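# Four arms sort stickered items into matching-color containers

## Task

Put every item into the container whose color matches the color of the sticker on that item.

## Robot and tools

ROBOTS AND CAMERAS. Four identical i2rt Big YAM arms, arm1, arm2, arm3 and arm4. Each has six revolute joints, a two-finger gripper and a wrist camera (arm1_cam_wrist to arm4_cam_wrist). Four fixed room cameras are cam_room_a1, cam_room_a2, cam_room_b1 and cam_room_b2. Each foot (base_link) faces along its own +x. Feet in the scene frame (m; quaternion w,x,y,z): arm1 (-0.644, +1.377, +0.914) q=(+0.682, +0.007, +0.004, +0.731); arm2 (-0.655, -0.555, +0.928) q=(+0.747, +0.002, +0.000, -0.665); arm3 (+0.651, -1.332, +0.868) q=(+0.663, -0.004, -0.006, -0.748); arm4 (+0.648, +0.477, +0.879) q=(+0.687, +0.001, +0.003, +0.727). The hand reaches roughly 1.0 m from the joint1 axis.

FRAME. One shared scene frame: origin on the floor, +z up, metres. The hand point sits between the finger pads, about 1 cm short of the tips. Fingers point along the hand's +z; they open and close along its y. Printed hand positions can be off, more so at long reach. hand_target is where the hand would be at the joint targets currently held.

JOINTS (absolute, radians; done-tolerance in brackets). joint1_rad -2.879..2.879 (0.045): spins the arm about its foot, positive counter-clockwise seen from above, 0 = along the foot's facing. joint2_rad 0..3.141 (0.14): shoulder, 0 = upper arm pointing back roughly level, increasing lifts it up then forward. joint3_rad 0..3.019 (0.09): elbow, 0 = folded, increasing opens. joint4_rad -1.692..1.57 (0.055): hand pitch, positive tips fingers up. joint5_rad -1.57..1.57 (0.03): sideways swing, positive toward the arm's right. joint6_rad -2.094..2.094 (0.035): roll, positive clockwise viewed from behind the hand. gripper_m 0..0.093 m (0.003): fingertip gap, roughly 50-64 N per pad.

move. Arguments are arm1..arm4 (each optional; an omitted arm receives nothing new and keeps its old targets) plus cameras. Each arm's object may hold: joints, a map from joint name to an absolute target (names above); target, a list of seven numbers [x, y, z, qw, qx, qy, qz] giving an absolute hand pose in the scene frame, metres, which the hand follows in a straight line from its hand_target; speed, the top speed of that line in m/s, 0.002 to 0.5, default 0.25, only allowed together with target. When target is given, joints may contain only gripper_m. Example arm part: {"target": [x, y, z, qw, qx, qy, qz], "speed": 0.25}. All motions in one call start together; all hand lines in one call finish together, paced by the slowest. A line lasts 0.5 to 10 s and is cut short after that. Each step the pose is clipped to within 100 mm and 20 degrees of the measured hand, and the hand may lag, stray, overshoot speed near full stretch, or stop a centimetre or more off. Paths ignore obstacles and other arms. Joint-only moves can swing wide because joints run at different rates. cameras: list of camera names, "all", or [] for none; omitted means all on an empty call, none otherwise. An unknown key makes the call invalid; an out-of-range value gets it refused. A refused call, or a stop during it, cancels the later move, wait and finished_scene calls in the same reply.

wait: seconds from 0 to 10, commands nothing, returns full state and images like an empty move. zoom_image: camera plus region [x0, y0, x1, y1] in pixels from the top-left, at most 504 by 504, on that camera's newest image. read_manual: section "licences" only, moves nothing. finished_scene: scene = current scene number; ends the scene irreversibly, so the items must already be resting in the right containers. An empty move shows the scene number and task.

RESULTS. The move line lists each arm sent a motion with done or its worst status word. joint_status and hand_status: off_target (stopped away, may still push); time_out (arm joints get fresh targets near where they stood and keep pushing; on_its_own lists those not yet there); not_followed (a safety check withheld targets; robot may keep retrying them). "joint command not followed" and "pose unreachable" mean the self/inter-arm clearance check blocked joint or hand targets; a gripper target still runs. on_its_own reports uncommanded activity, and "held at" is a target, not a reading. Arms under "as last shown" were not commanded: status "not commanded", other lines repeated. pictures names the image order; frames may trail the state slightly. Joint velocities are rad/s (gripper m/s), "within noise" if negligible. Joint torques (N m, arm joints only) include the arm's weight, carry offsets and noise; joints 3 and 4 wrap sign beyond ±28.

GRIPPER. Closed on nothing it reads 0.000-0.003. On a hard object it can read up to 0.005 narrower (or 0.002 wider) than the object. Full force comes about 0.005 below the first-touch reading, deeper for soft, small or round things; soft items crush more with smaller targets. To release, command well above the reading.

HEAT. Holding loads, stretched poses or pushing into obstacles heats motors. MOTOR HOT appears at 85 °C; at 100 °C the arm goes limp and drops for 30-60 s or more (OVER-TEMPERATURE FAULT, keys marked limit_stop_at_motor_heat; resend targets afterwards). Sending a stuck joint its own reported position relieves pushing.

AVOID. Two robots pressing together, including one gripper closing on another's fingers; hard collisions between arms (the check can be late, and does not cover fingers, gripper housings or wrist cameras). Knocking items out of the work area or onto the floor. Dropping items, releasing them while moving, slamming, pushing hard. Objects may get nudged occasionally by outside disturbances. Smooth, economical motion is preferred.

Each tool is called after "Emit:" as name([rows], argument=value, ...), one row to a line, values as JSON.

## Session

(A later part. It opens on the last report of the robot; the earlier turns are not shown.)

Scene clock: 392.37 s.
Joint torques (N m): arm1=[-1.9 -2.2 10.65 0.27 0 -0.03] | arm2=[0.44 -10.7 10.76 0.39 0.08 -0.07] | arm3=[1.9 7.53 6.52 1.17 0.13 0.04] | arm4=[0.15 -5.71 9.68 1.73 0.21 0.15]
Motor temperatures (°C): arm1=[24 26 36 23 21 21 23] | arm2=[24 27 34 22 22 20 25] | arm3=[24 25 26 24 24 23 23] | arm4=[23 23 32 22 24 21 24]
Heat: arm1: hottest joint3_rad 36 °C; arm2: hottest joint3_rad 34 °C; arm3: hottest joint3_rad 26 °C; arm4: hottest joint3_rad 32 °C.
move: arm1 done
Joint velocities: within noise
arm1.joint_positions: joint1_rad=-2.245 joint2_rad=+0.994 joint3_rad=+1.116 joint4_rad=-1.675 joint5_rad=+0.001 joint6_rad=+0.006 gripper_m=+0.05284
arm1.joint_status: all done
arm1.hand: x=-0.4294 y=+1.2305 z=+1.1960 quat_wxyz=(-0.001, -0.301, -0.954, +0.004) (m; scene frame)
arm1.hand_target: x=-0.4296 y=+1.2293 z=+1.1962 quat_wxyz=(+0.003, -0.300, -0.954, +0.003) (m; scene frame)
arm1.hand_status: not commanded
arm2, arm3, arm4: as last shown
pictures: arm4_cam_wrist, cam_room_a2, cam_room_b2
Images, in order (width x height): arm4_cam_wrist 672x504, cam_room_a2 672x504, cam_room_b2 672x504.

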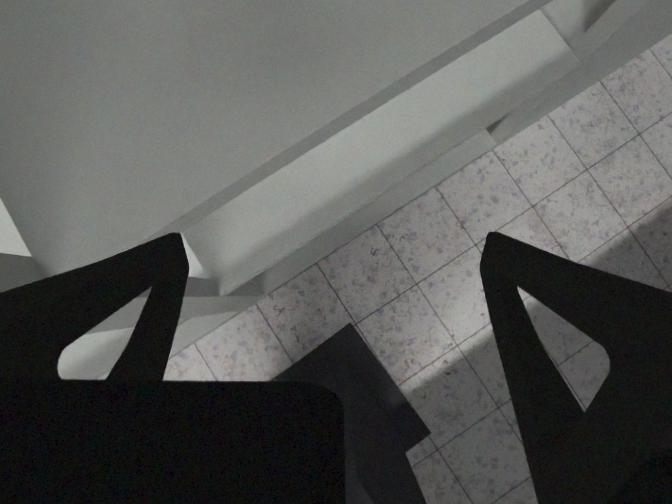

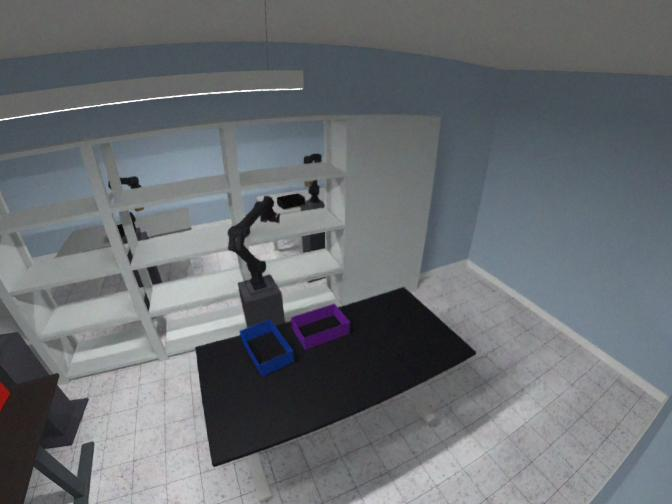

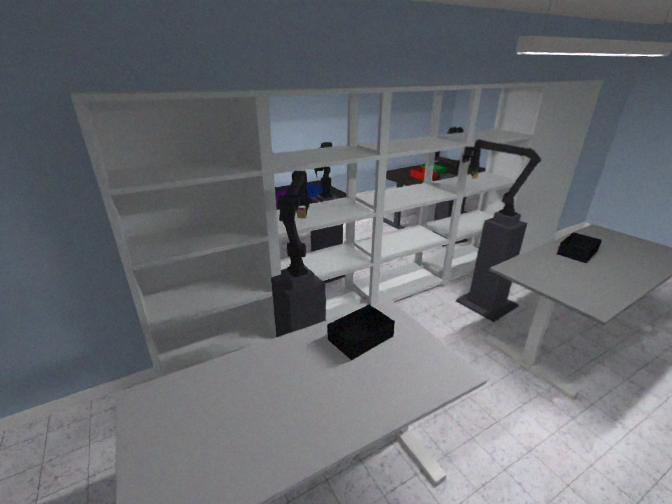

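Emit:
move(arm1={"target": [-0.40, 1.21, 1.01, 0, 0.2999, 0.954, 0], "speed": 0.15})

Emit:
move(arm1={"target": [-0.20, 1.068, 1.01, 0, 0.2999, 0.954, 0], "speed": 0.15}, cameras=["all"])

Scene clock: 417.13 s.
Joint torques (N m): arm1=[-2.32 -4.66 9.91 0.94 -0.07 0.04] | arm2=[0.38 -10.75 10.8 0.39 0.09 -0.07] | arm3=[1.96 7.47 6.48 1.2 0.13 0.02] | arm4=[-0.09 -5.42 9.7 1.74 0.21 0.18]
Motor temperatures (°C): arm1=[23 26 36 23 21 21 23] | arm2=[24 27 33 22 22 20 25] | arm3=[24 25 26 24 24 23 23] | arm4=[23 23 34 22 24 21 24]
Heat: arm1: hottest joint3_rad 36 °C; arm2: hottest joint3_rad 33 °C; arm3: hottest joint3_rad 26 °C; arm4: hottest joint3_rad 34 °C.
move: arm1 done
Joint velocities: within noise
arm1.joint_positions: joint1_rad=-2.245 joint2_rad=+1.190 joint3_rad=+0.747 joint4_rad=-1.134 joint5_rad=-0.005 joint6_rad=+0.006 gripper_m=+0.05284
arm1.joint_status: not commanded
arm1.hand: x=-0.4054 y=+1.2135 z=+1.0078 quat_wxyz=(+0.010, -0.301, -0.954, -0.002) (m; scene frame)
arm1.hand_target: x=-0.4000 y=+1.2101 z=+1.0101 quat_wxyz=(+0.000, -0.300, -0.954, +0.000) (m; scene frame)
arm1.hand_status: done (0.007 m and 1.2 deg from the pose sent, 0.189 m and 0.5 deg at the start)
arm2, arm3, arm4: as last shown

Scene clock: 419.30 s.
Joint torques (N m): arm1=[-0.79 -11.46 20.23 2.06 -0.64 0.23] | arm2=[0.44 -10.75 10.78 0.32 0.08 -0.07] | arm3=[1.96 7.59 6.5 1.17 0.13 0.02] | arm4=[-0.03 -5.89 9.58 1.68 0.21 0.18]
Motor temperatures (°C): arm1=[23 26 36 23 21 21 23] | arm2=[24 27 32 22 22 20 25] | arm3=[24 25 26 24 24 23 23] | arm4=[23 23 34 22 24 21 24]
Heat: arm1: hottest joint3_rad 36 °C; arm2: hottest joint3_rad 32 °C; arm3: hottest joint3_rad 26 °C; arm4: hottest joint3_rad 34 °C.
move: arm1 off_target
Joint velocities: within noise
arm1.joint_positions: joint1_rad=-2.266 joint2_rad=+1.765 joint3_rad=+1.311 joint4_rad=-1.257 joint5_rad=+0.008 joint6_rad=-0.019 gripper_m=+0.05284
arm1.joint_status: not commanded
arm1.hand: x=-0.2624 y=+1.0997 z=+0.9855 quat_wxyz=(+0.075, -0.298, -0.951, -0.017) (m; scene frame)
arm1.hand_target: x=-0.2061 y=+1.0726 z=+1.0149 quat_wxyz=(-0.001, -0.299, -0.954, -0.001) (m; scene frame)
arm1.hand_status: off_target (0.074 m and 8.9 deg from the pose sent, 0.252 m and 1.2 deg at the start)
arm2, arm3, arm4: as last shown
pictures: arm1_cam_wrist, arm2_cam_wrist, arm3_cam_wrist, arm4_cam_wrist, cam_room_a1, cam_room_a2, cam_room_b1, cam_room_b2
Images, in order (width x height): arm1_cam_wrist 672x504, arm2_cam_wrist 672x504, arm3_cam_wrist 672x504, arm4_cam_wrist 672x504, cam_room_a1 672x504, cam_room_a2 672x504, cam_room_b1 672x504, cam_room_b2 672x504.

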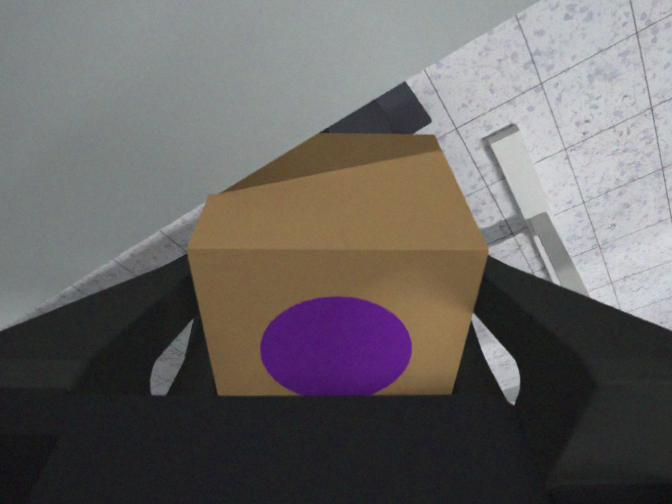

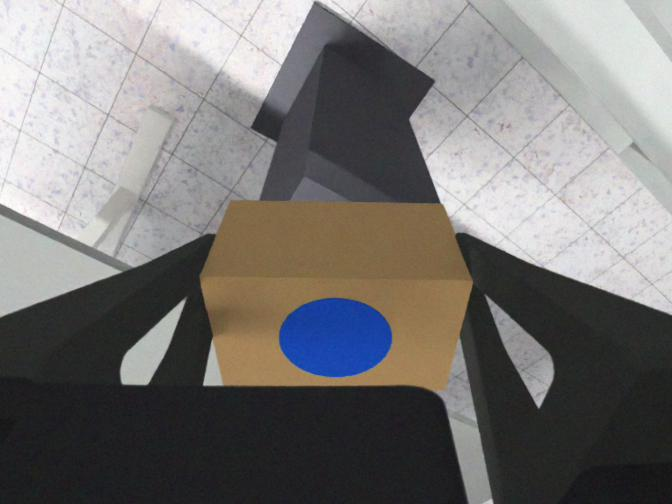

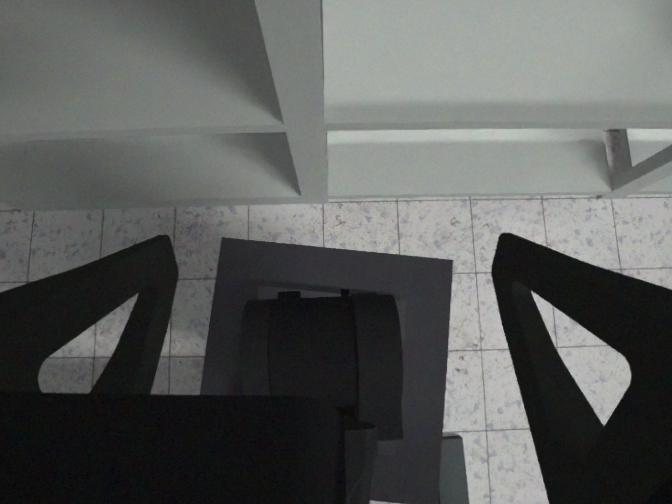

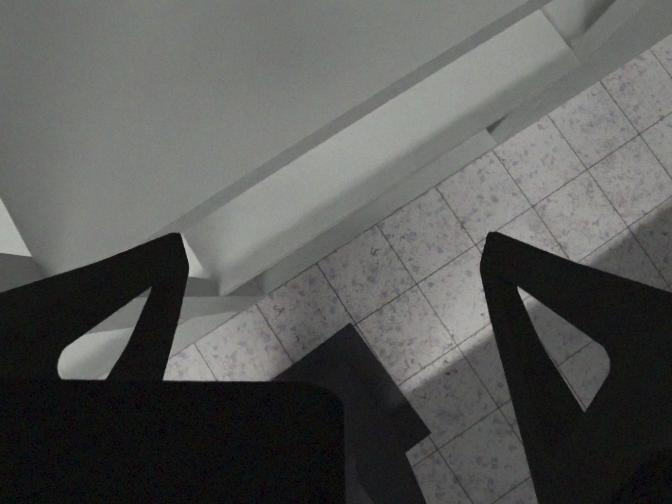

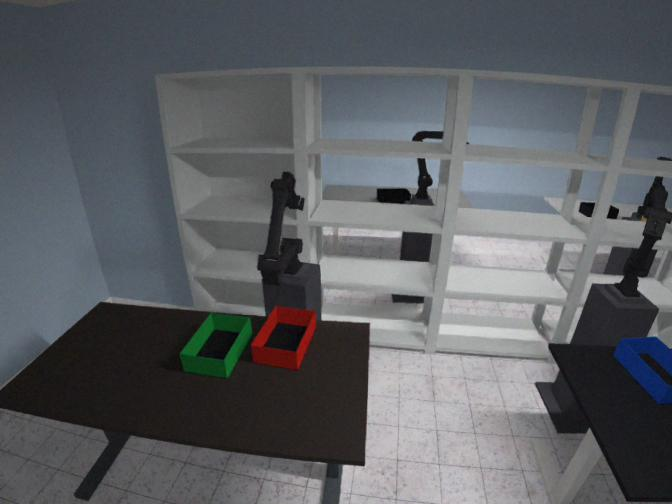

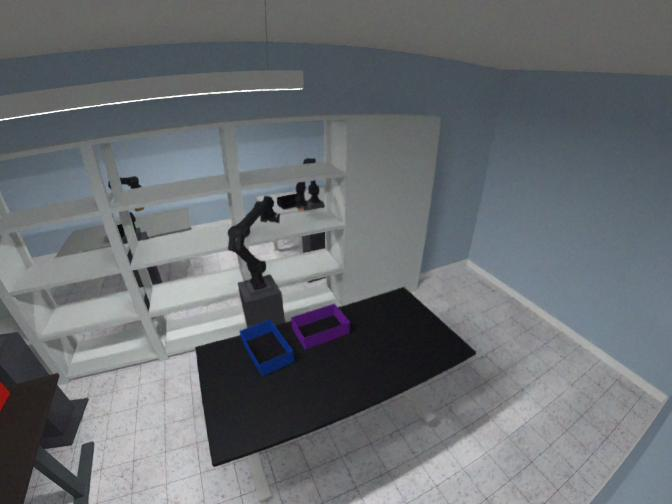

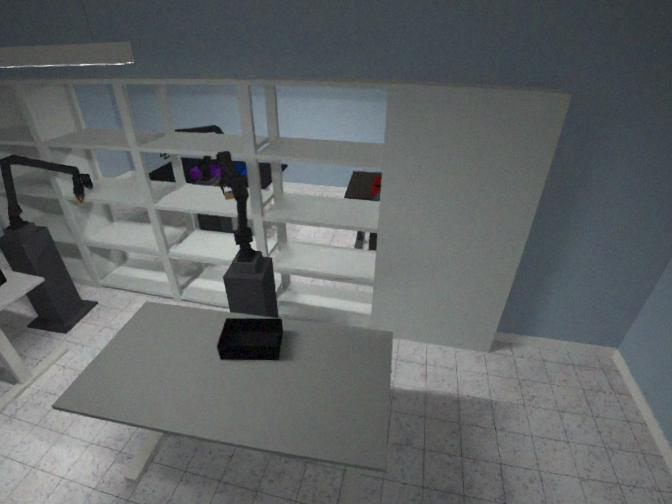

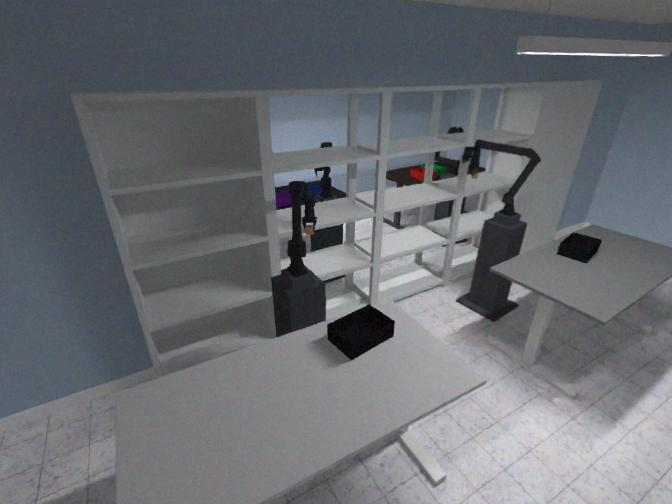

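Emit:
move(arm1={"target": [-0.34, 1.17, 1.0, 0, 0.2999, 0.954, 0], "speed": 0.15})

Emit:
move(arm1={"target": [-0.34, 1.17, 1.055, 0, 0.2999, 0.954, 0], "speed": 0.15}, arm4={"target": [0.45, 0.62, 1.10, 0.1151, -0.8811, 0.2778, 0.3650], "speed": 0.15}, cameras=["cam_room_a1", "cam_room_a2", "cam_room_b1", "cam_room_b2", "arm4_cam_wrist"])

Emit:
zoom_image(camera="cam_room_a2", region=[200, 100, 400, 300])

Emit:
zoom_image(camera="cam_room_b2", region=[200, 80, 450, 330])

Scene clock: 442.63 s.
Joint torques (N m): arm1=[-0.91 -9 9.57 0.88 0.03 0.13] | arm2=[0.26 -10.58 10.76 0.39 0.09 -0.07] | arm3=[1.9 7.47 6.5 1.22 0.13 0.02] | arm4=[-0.09 -5.25 9.62 1.72 0.19 0.18]
Motor temperatures (°C): arm1=[22 26 43 23 22 21 23] | arm2=[24 27 32 22 22 20 25] | arm3=[24 25 26 24 24 23 23] | arm4=[23 23 35 22 24 21 24]
Heat: arm1: hottest joint3_rad 43 °C; arm2: hottest joint3_rad 32 °C; arm3: hottest joint3_rad 26 °C; arm4: hottest joint3_rad 35 °C.
move: arm1 off_target
Joint velocities: within noise
arm1.joint_positions: joint1_rad=-2.253 joint2_rad=+1.417 joint3_rad=+0.909 joint4_rad=-1.084 joint5_rad=-0.007 joint6_rad=-0.001 gripper_m=+0.05284
arm1.joint_status: not commanded
arm1.hand: x=-0.3482 y=+1.1708 z=+0.9925 quat_wxyz=(+0.017, -0.301, -0.953, -0.006) (m; scene frame)
arm1.hand_target: x=-0.3401 y=+1.1701 z=+1.0001 quat_wxyz=(+0.000, -0.300, -0.954, +0.000) (m; scene frame)
arm1.hand_status: off_target (0.011 m and 2.0 deg from the pose sent, 0.106 m and 8.9 deg at the start)
arm2, arm3, arm4: as last shown

Scene clock: 444.33 s.
Joint torques (N m): arm1=[-0.97 -8.76 14.52 -0.05 0.02 0.1] | arm2=[0.32 -10.64 10.77 0.38 0.09 -0.07] | arm3=[2.02 7.59 6.54 1.18 0.11 0.02] | arm4=[0.03 1.2 9.39 0.87 -0.06 0.06]
Motor temperatures (°C): arm1=[22 26 43 23 22 21 23] | arm2=[24 27 32 22 22 20 25] | arm3=[24 25 26 24 24 23 23] | arm4=[23 23 35 22 24 21 24]
Heat: arm1: hottest joint3_rad 43 °C; arm2: hottest joint3_rad 32 °C; arm3: hottest joint3_rad 26 °C; arm4: hottest joint3_rad 35 °C.
move: arm1 off_target; arm4 done
Joint velocities: within noise
arm1.joint_positions: joint1_rad=-2.253 joint2_rad=+1.353 joint3_rad=+0.950 joint4_rad=-1.218 joint5_rad=-0.007 joint6_rad=-0.001 gripper_m=+0.05284
arm1.joint_status: not commanded
arm1.hand: x=-0.3592 y=+1.1788 z=+1.0286 quat_wxyz=(+0.031, -0.301, -0.953, -0.010) (m; scene frame)
arm1.hand_target: x=-0.3412 y=+1.1708 z=+1.0549 quat_wxyz=(+0.000, -0.300, -0.954, +0.000) (m; scene frame)
arm1.hand_status: off_target (0.034 m and 3.7 deg from the pose sent, 0.063 m and 2.0 deg at the start)
arm2: as last shown
arm3.joint_positions: joint1_rad=-1.436 joint2_rad=+0.006 joint3_rad=+0.942 joint4_rad=-1.696 joint5_rad=+0.022 joint6_rad=+0.000 gripper_m=+0.09402
arm3.joint_status: not commanded
arm3.hand: x=+0.6023 y=-1.3234 z=+1.2065 quat_wxyz=(+0.001, -0.919, +0.001, +0.394) (m; scene frame)
arm3.hand_target: x=+0.6042 y=-1.3234 z=+1.2061 quat_wxyz=(-0.001, -0.919, +0.000, +0.395) (m; scene frame)
arm3.hand_status: not commanded
arm4.joint_positions: joint1_rad=+0.905 joint2_rad=+0.379 joint3_rad=+0.539 joint4_rad=-0.940 joint5_rad=+0.002 joint6_rad=-0.010 gripper_m=+0.09404
arm4.joint_status: not commanded
arm4.hand: x=+0.4469 y=+0.6200 z=+1.1012 quat_wxyz=(-0.116, +0.881, -0.274, -0.368) (m; scene frame)
arm4.hand_target: x=+0.4499 y=+0.6200 z=+1.1000 quat_wxyz=(-0.115, +0.881, -0.278, -0.365) (m; scene frame)
arm4.hand_status: done (0.003 m and 0.6 deg from the pose sent, 0.170 m and 1.8 deg at the start)
pictures: arm4_cam_wrist, cam_room_a1, cam_room_a2, cam_room_b1, cam_room_b2
Images, in order (width x height): arm4_cam_wrist 672x504, cam_room_a1 672x504, cam_room_a2 672x504, cam_room_b1 672x504, cam_room_b2 672x504.

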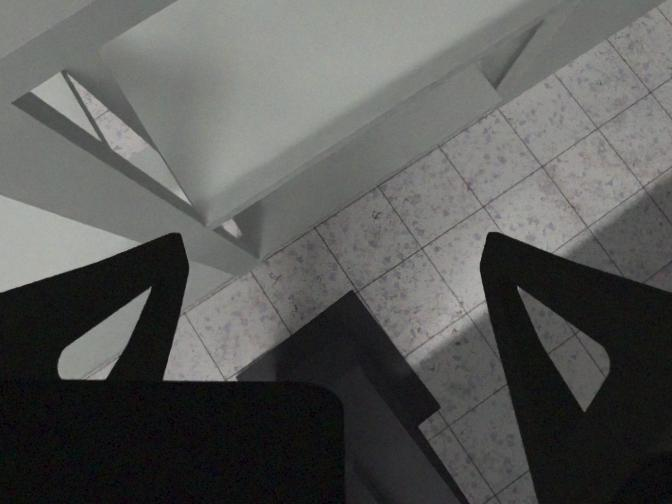

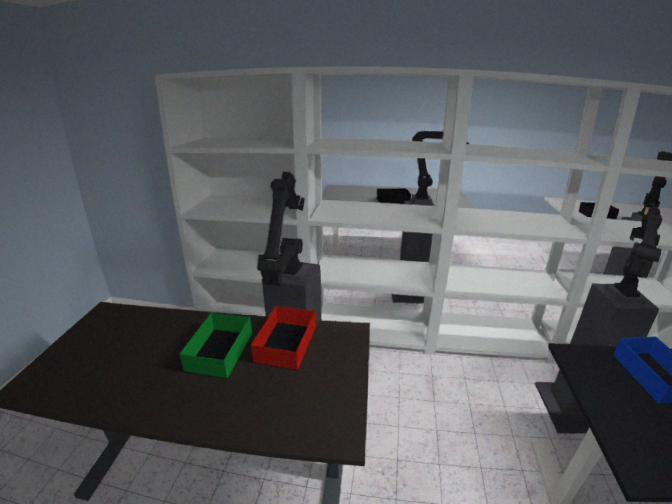

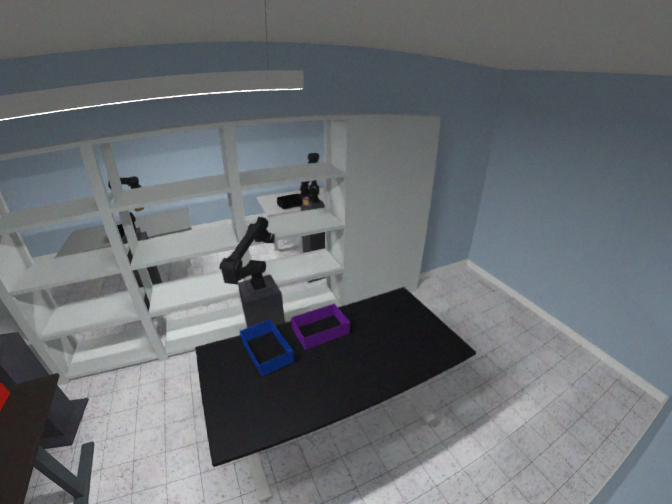

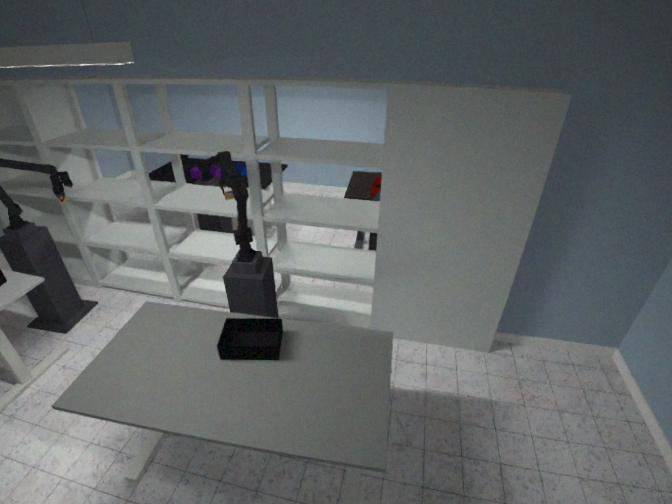

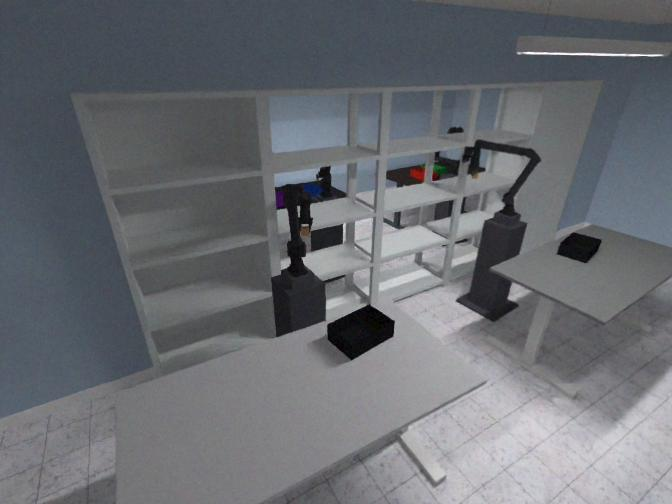

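Scaled by 2.520.

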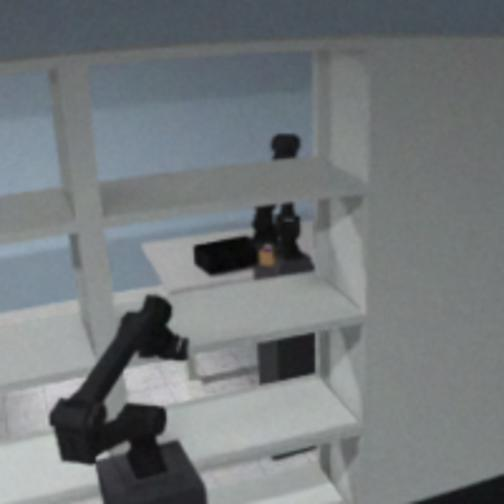

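Scaled by 2.016.

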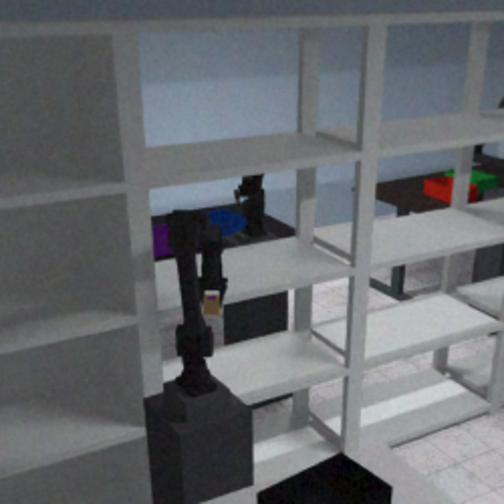

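Emit:
move(arm1={"target": [-0.19, 1.062, 1.075, 0, 0.2999, 0.954, 0], "speed": 0.12}, cameras=["arm1_cam_wrist", "cam_room_b2", "cam_room_a2"])

Emit:
zoom_image(camera="cam_room_b2", region=[200, 80, 450, 330])

Emit:
zoom_image(camera="cam_room_a2", region=[200, 100, 400, 300])

Scene clock: 455.40 s.
Joint torques (N m): arm1=[-1.61 -13.57 15.24 -0.09 0.09 0.05] | arm2=[0.32 -10.64 10.77 0.38 0.08 -0.07] | arm3=[1.9 7.71 6.53 1.21 0.12 0.02] | arm4=[0.26 0.73 9.55 0.76 0 0.07]
Motor temperatures (°C): arm1=[22 26 41 23 22 21 23] | arm2=[24 27 32 22 22 20 25] | arm3=[24 25 27 24 24 23 23] | arm4=[23 23 36 22 24 21 24]
Heat: arm1: hottest joint3_rad 41 °C; arm2: hottest joint3_rad 32 °C; arm3: hottest joint3_rad 27 °C; arm4: hottest joint3_rad 36 °C.
move: arm1 off_target
Joint velocities: within noise
arm1.joint_positions: joint1_rad=-2.253 joint2_rad=+1.781 joint3_rad=+1.543 joint4_rad=-1.358 joint5_rad=-0.007 joint6_rad=-0.001 gripper_m=+0.05284
arm1.joint_status: not commanded
arm1.hand: x=-0.2059 y=+1.0712 z=+1.0573 quat_wxyz=(+0.019, -0.301, -0.953, -0.006) (m; scene frame)
arm1.hand_target: x=-0.1909 y=+1.0627 z=+1.0751 quat_wxyz=(+0.000, -0.300, -0.954, +0.000) (m; scene frame)
arm1.hand_status: off_target (0.026 m and 2.3 deg from the pose sent, 0.211 m and 3.7 deg at the start)
arm2.joint_positions: joint1_rad=+2.124 joint2_rad=+1.210 joint3_rad=+1.322 joint4_rad=-1.671 joint5_rad=-0.002 joint6_rad=+0.014 gripper_m=+0.06890
arm2.joint_status: not commanded
arm2.hand: x=-0.3938 y=-0.3488 z=+1.2353 quat_wxyz=(-0.007, +0.322, -0.947, -0.004) (m; scene frame)
arm2.hand_target: x=-0.3962 y=-0.3528 z=+1.2372 quat_wxyz=(-0.006, +0.327, -0.945, -0.003) (m; scene frame)
arm2.hand_status: not commanded
arm3, arm4: as last shown
arm4.hand: x=+0.4469 y=+0.6201 z=+1.1012 quat_wxyz=(-0.116, +0.881, -0.274, -0.368) (m; scene frame)
arm4.hand_target: x=+0.4500 y=+0.6200 z=+1.1000 quat_wxyz=(-0.115, +0.881, -0.278, -0.365) (m; scene frame)
pictures: arm1_cam_wrist, cam_room_a2, cam_room_b2
Images, in order (width x height): arm1_cam_wrist 672x504, cam_room_a2 672x504, cam_room_b2 672x504.

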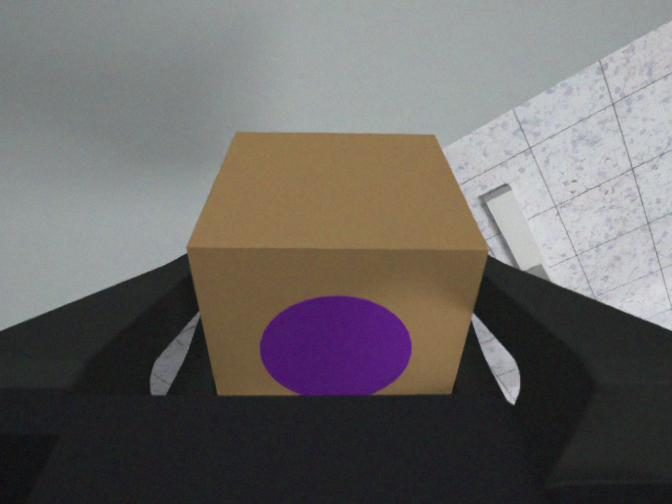

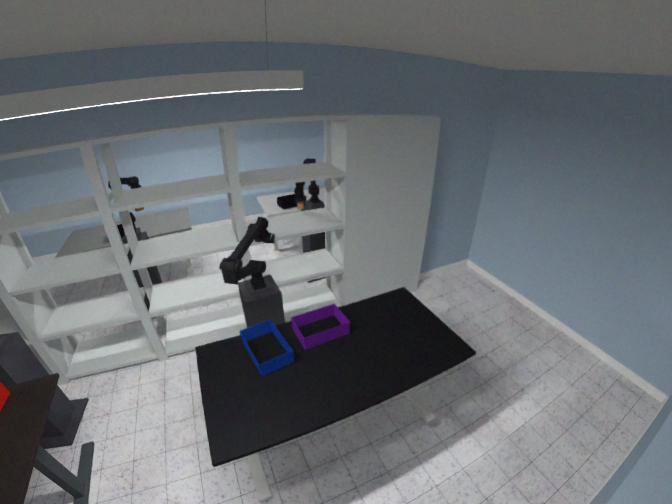

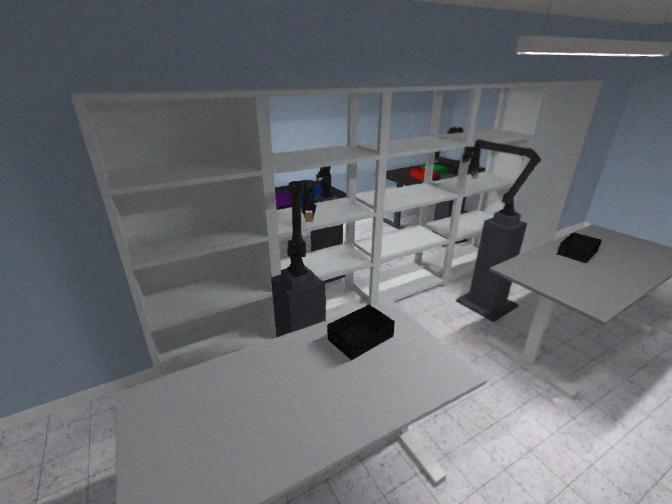

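Scaled by 2.016.

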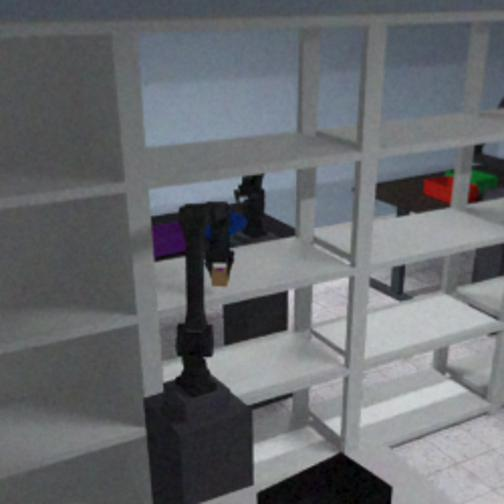

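Scaled by 2.520.

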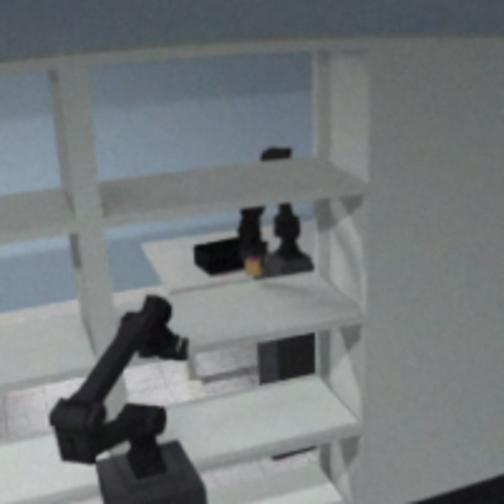

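Emit:
move(arm1={"target": [-0.16, 1.04, 1.025, 0, 0.2999, 0.954, 0], "speed": 0.1}, cameras=["arm1_cam_wrist", "cam_room_b2"])

Emit:
zoom_image(camera="cam_room_b2", region=[250, 140, 400, 290])

Scene clock: 466.57 s.
Joint torques (N m): arm1=[-2.2 -14.21 14.61 0.73 0.06 0.05] | arm2=[0.38 -10.7 10.8 0.38 0.09 -0.08] | arm3=[1.9 7.47 6.52 1.22 0.12 0.02] | arm4=[-0.26 0.67 9.42 0.76 -0.05 0.08]
Motor temperatures (°C): arm1=[22 26 41 23 22 21 23] | arm2=[24 27 32 22 22 20 25] | arm3=[24 25 27 24 24 23 23] | arm4=[23 23 36 22 24 21 24]
Heat: arm1: hottest joint3_rad 41 °C; arm2: hottest joint3_rad 32 °C; arm3: hottest joint3_rad 27 °C; arm4: hottest joint3_rad 36 °C.
move: arm1 off_target
Joint velocities: within noise
arm1.joint_positions: joint1_rad=-2.253 joint2_rad=+1.900 joint3_rad=+1.603 joint4_rad=-1.307 joint5_rad=-0.007 joint6_rad=-0.001 gripper_m=+0.05285
arm1.joint_status: not commanded
arm1.hand: x=-0.1791 y=+1.0520 z=+1.0156 quat_wxyz=(+0.022, -0.301, -0.953, -0.007) (m; scene frame)
arm1.hand_target: x=-0.1609 y=+1.0407 z=+1.0253 quat_wxyz=(+0.000, -0.300, -0.954, +0.000) (m; scene frame)
arm1.hand_status: off_target (0.024 m and 2.7 deg from the pose sent, 0.064 m and 2.3 deg at the start)
arm2, arm3, arm4: as last shown
pictures: arm1_cam_wrist, cam_room_b2
Images, in order (width x height): arm1_cam_wrist 672x504, cam_room_b2 672x504.

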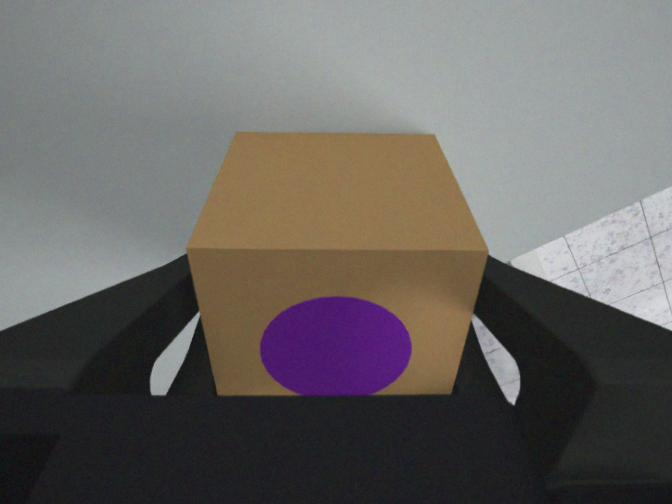

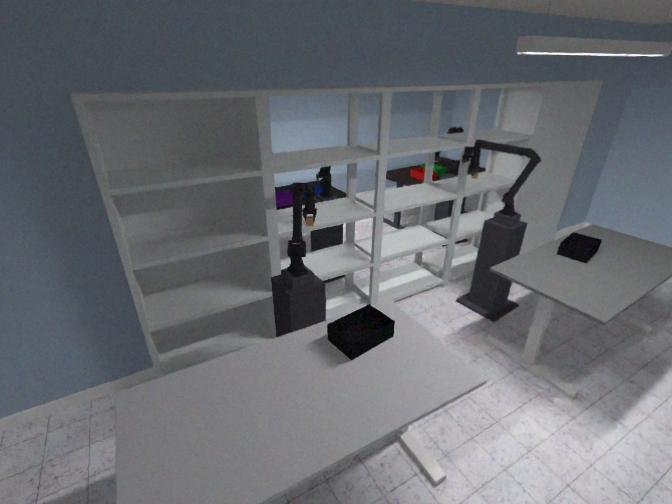

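Scaled by 3.360.

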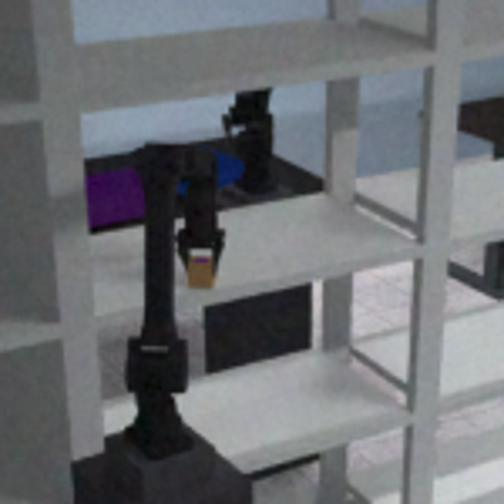

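Emit:
move(arm1={"target": [-0.035, 0.953, 1.025, 0, 0.2999, 0.954, 0], "speed": 0.1}, cameras=["arm1_cam_wrist", "cam_room_b2", "arm4_cam_wrist"])

Emit:
zoom_image(camera="cam_room_b2", region=[250, 140, 400, 290])

Scene clock: 472.47 s.
Joint torques (N m): arm1=[-1.73 -21.25 15.98 -0.12 0.04 0] | arm2=[0.32 -10.52 10.78 0.39 0.08 -0.08] | arm3=[1.85 7.53 6.53 1.24 0.12 0.02] | arm4=[0.38 0.97 9.5 0.73 -0.07 0.06]
Motor temperatures (°C): arm1=[22 26 41 23 22 21 23] | arm2=[24 27 32 22 22 20 25] | arm3=[24 25 27 24 24 23 23] | arm4=[23 22 36 22 24 21 24]
Heat: arm1: hottest joint3_rad 41 °C; arm2: hottest joint3_rad 32 °C; arm3: hottest joint3_rad 27 °C; arm4: hottest joint3_rad 36 °C.
move: arm1 off_target
Joint velocities: within noise
arm1.joint_positions: joint1_rad=-2.253 joint2_rad=+2.428 joint3_rad=+2.511 joint4_rad=-1.666 joint5_rad=-0.007 joint6_rad=-0.001 gripper_m=+0.05285
arm1.joint_status: not commanded
arm1.hand: x=-0.0445 y=+0.9572 z=+1.0167 quat_wxyz=(+0.012, -0.301, -0.953, -0.004) (m; scene frame)
arm1.hand_target: x=-0.0356 y=+0.9535 z=+1.0251 quat_wxyz=(-0.001, -0.300, -0.954, +0.000) (m; scene frame)
arm1.hand_status: off_target (0.013 m and 1.5 deg from the pose sent, 0.175 m and 2.7 deg at the start)
arm2, arm3, arm4: as last shown
pictures: arm1_cam_wrist, arm4_cam_wrist, cam_room_b2
Images, in order (width x height): arm1_cam_wrist 672x504, arm4_cam_wrist 672x504, cam_room_b2 672x504.

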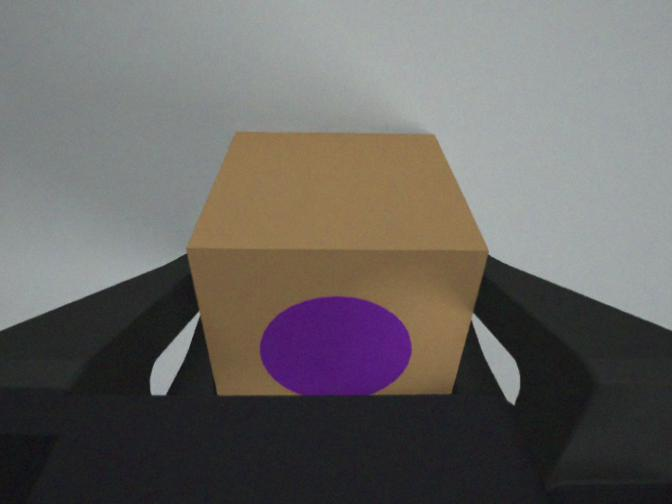

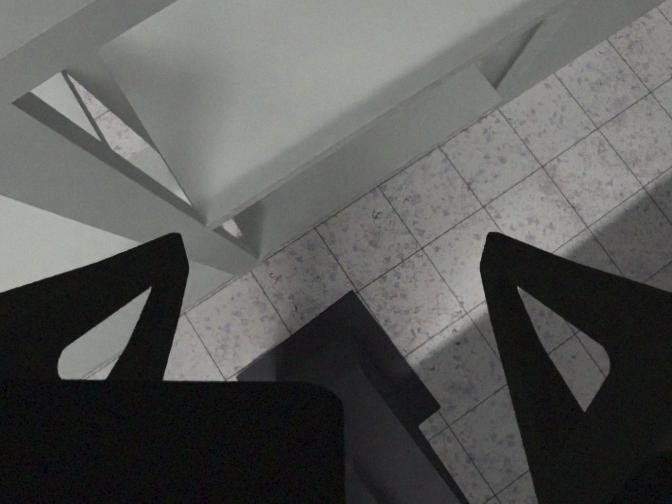

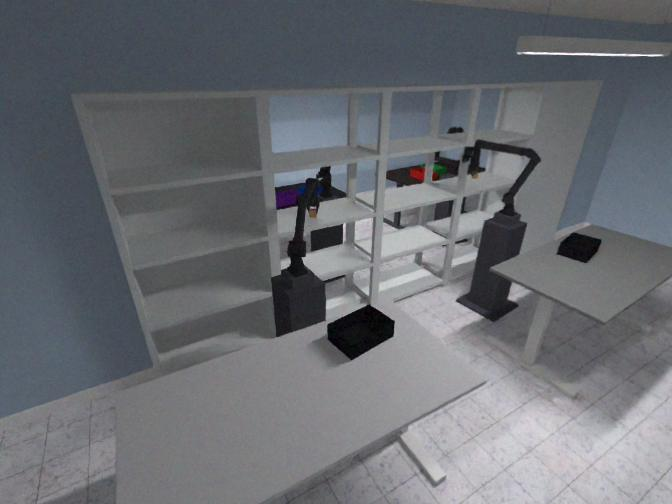

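Scaled by 3.360.

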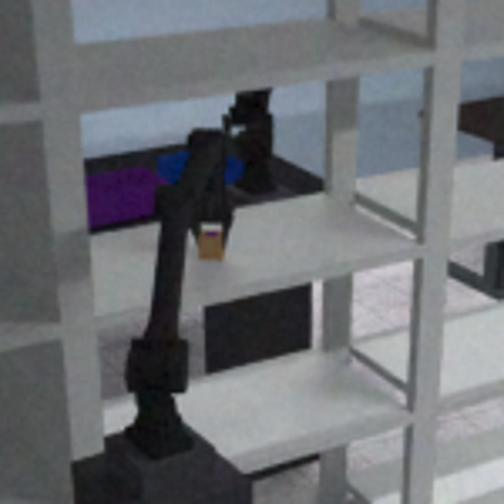

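Emit:
move(arm1={"target": [-0.035, 0.953, 1.00, 0, 0.2999, 0.954, 0], "speed": 0.06}, cameras=["arm1_cam_wrist"])

Emit:
move(arm1={"target": [-0.035, 0.953, 0.985, 0, 0.2999, 0.954, 0], "speed": 0.06}, cameras=["arm1_cam_wrist"])

Scene clock: 477.33 s.
Joint torques (N m): arm1=[-2.08 -21.3 9.46 1.2 0.02 -0.01] | arm2=[0.44 -10.58 10.77 0.39 0.08 -0.07] | arm3=[1.9 7.59 6.49 1.21 0.12 0.02] | arm4=[0.09 0.73 9.48 0.77 -0.02 0.02]
Motor temperatures (°C): arm1=[22 27 41 23 22 21 23] | arm2=[24 26 32 22 22 20 25] | arm3=[24 25 27 24 24 23 23] | arm4=[23 22 36 22 24 21 24]
Heat: arm1: hottest joint3_rad 41 °C; arm2: hottest joint3_rad 32 °C; arm3: hottest joint3_rad 27 °C; arm4: hottest joint3_rad 36 °C.
move: arm1 off_target
Joint velocities: within noise
arm1.joint_positions: joint1_rad=-2.253 joint2_rad=+2.428 joint3_rad=+2.507 joint4_rad=-1.634 joint5_rad=-0.007 joint6_rad=-0.001 gripper_m=+0.05285
arm1.joint_status: not commanded
arm1.hand: x=-0.0389 y=+0.9532 z=+1.0150 quat_wxyz=(-0.001, -0.301, -0.954, +0.000) (m; scene frame)
arm1.hand_target: x=-0.0353 y=+0.9533 z=+1.0002 quat_wxyz=(+0.000, -0.300, -0.954, +0.000) (m; scene frame)
arm1.hand_status: off_target (0.016 m and 0.2 deg from the pose sent, 0.020 m and 1.5 deg at the start)
arm2, arm3, arm4: as last shown
pictures: arm1_cam_wrist
Images, in order (width x height): arm1_cam_wrist 672x504.

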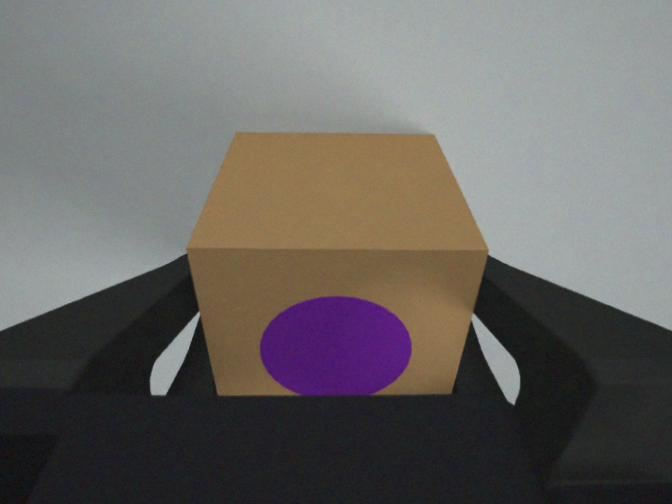

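Scene clock: 478.30 s.
Joint torques (N m): arm1=[-1.73 -20.37 8.17 1.99 0.04 0.02] | arm2=[0.44 -10.58 10.77 0.39 0.08 -0.07] | arm3=[1.9 7.59 6.52 1.24 0.12 0.02] | arm4=[-0.03 0.85 9.44 0.8 -0.05 0.04]
Motor temperatures (°C): arm1=[22 27 41 23 22 21 23] | arm2=[24 26 32 22 22 20 25] | arm3=[24 25 27 24 24 23 23] | arm4=[23 22 36 22 24 21 24]
Heat: arm1: hottest joint3_rad 41 °C; arm2: hottest joint3_rad 32 °C; arm3: hottest joint3_rad 27 °C; arm4: hottest joint3_rad 36 °C.
move: arm1 off_target
Joint velocities: within noise
arm1.joint_positions: joint1_rad=-2.253 joint2_rad=+2.410 joint3_rad=+2.470 joint4_rad=-1.603 joint5_rad=-0.007 joint6_rad=-0.001 gripper_m=+0.05285
arm1.joint_status: not commanded
arm1.hand: x=-0.0391 y=+0.9533 z=+1.0137 quat_wxyz=(-0.006, -0.301, -0.954, +0.002) (m; scene frame)
arm1.hand_target: x=-0.0360 y=+0.9537 z=+0.9853 quat_wxyz=(+0.000, -0.300, -0.954, +0.000) (m; scene frame)
arm1.hand_status: off_target (0.029 m and 0.8 deg from the pose sent, 0.030 m and 0.2 deg at the start)
arm2, arm3, arm4: as last shown
pictures: arm1_cam_wrist
Images, in order (width x height): arm1_cam_wrist 672x504.

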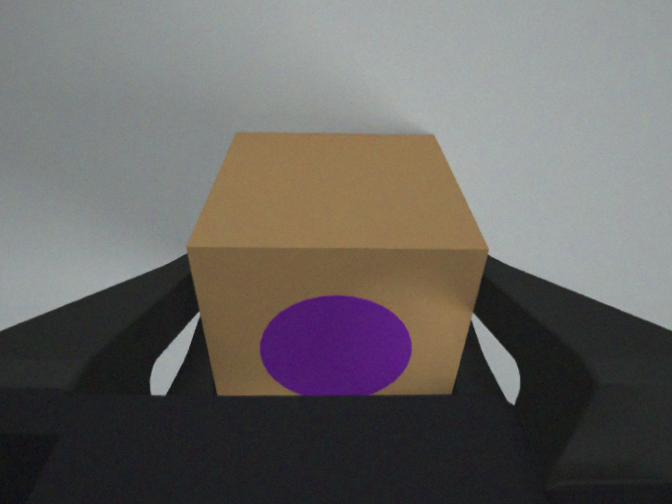

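Emit:
move(arm1={"target": [-0.037, 0.9535, 0.968, 0, 0.2999, 0.954, 0], "speed": 0.06}, cameras=["arm1_cam_wrist", "cam_room_b2", "cam_room_a2"])

Emit:
zoom_image(camera="cam_room_b2", region=[280, 170, 360, 250])

Emit:
zoom_image(camera="cam_room_a2", region=[240, 140, 340, 240])

Scene clock: 485.23 s.
Joint torques (N m): arm1=[-1.26 -18.14 7.68 1.98 0.06 -0.02] | arm2=[0.32 -10.58 10.78 0.39 0.08 -0.07] | arm3=[1.9 7.47 6.5 1.14 0.13 0.03] | arm4=[0.21 0.97 9.4 0.66 -0.01 0.07]
Motor temperatures (°C): arm1=[22 27 39 23 22 21 23] | arm2=[24 26 32 22 22 20 26] | arm3=[24 25 27 23 24 23 23] | arm4=[23 22 36 22 24 21 24]
Heat: arm1: hottest joint3_rad 39 °C; arm2: hottest joint3_rad 32 °C; arm3: hottest joint3_rad 27 °C; arm4: hottest joint3_rad 36 °C.
move: arm1 off_target
Joint velocities: within noise
arm1.joint_positions: joint1_rad=-2.253 joint2_rad=+2.377 joint3_rad=+2.409 joint4_rad=-1.551 joint5_rad=-0.007 joint6_rad=-0.001 gripper_m=+0.05285
arm1.joint_status: not commanded
arm1.hand: x=-0.0396 y=+0.9537 z=+1.0137 quat_wxyz=(-0.018, -0.301, -0.953, +0.005) (m; scene frame)
arm1.hand_target: x=-0.0391 y=+0.9550 z=+0.9690 quat_wxyz=(+0.000, -0.300, -0.954, +0.000) (m; scene frame)
arm1.hand_status: off_target (0.046 m and 2.1 deg from the pose sent, 0.046 m and 0.8 deg at the start)
arm2, arm3, arm4: as last shown
pictures: arm1_cam_wrist, cam_room_a2, cam_room_b2
Images, in order (width x height): arm1_cam_wrist 672x504, cam_room_a2 672x504, cam_room_b2 672x504.

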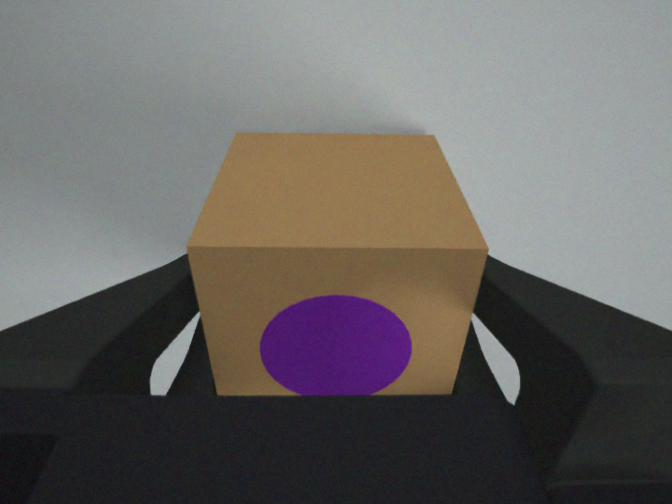

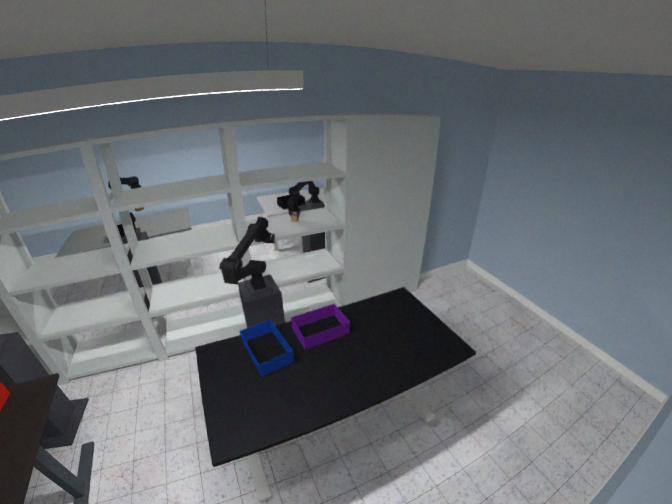

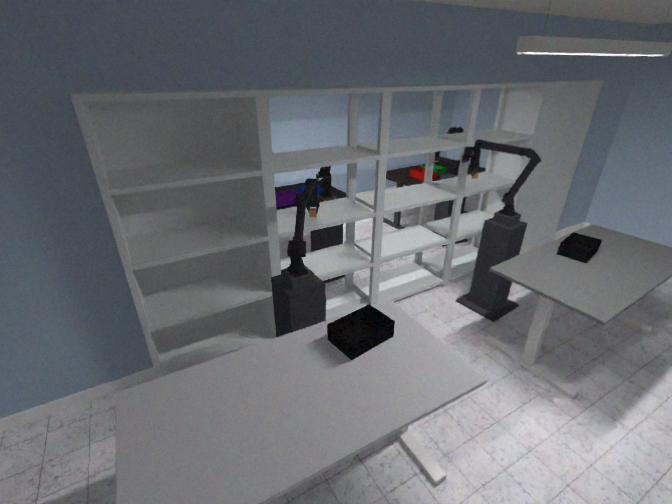

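Scaled by 6.300.

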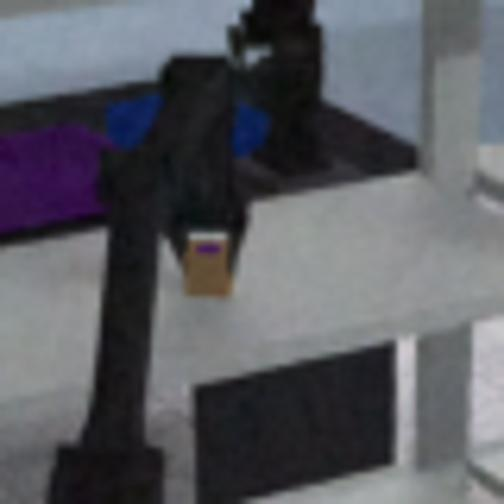

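Scaled by 5.040.

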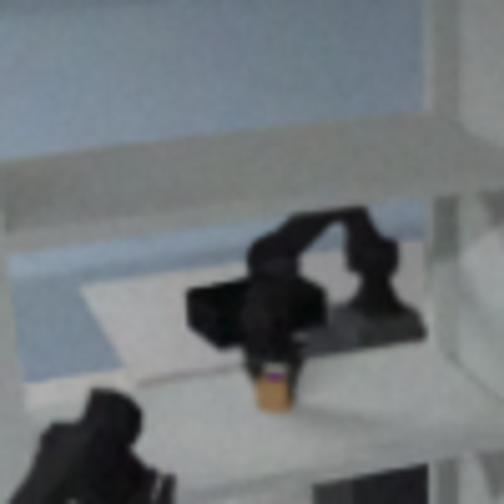

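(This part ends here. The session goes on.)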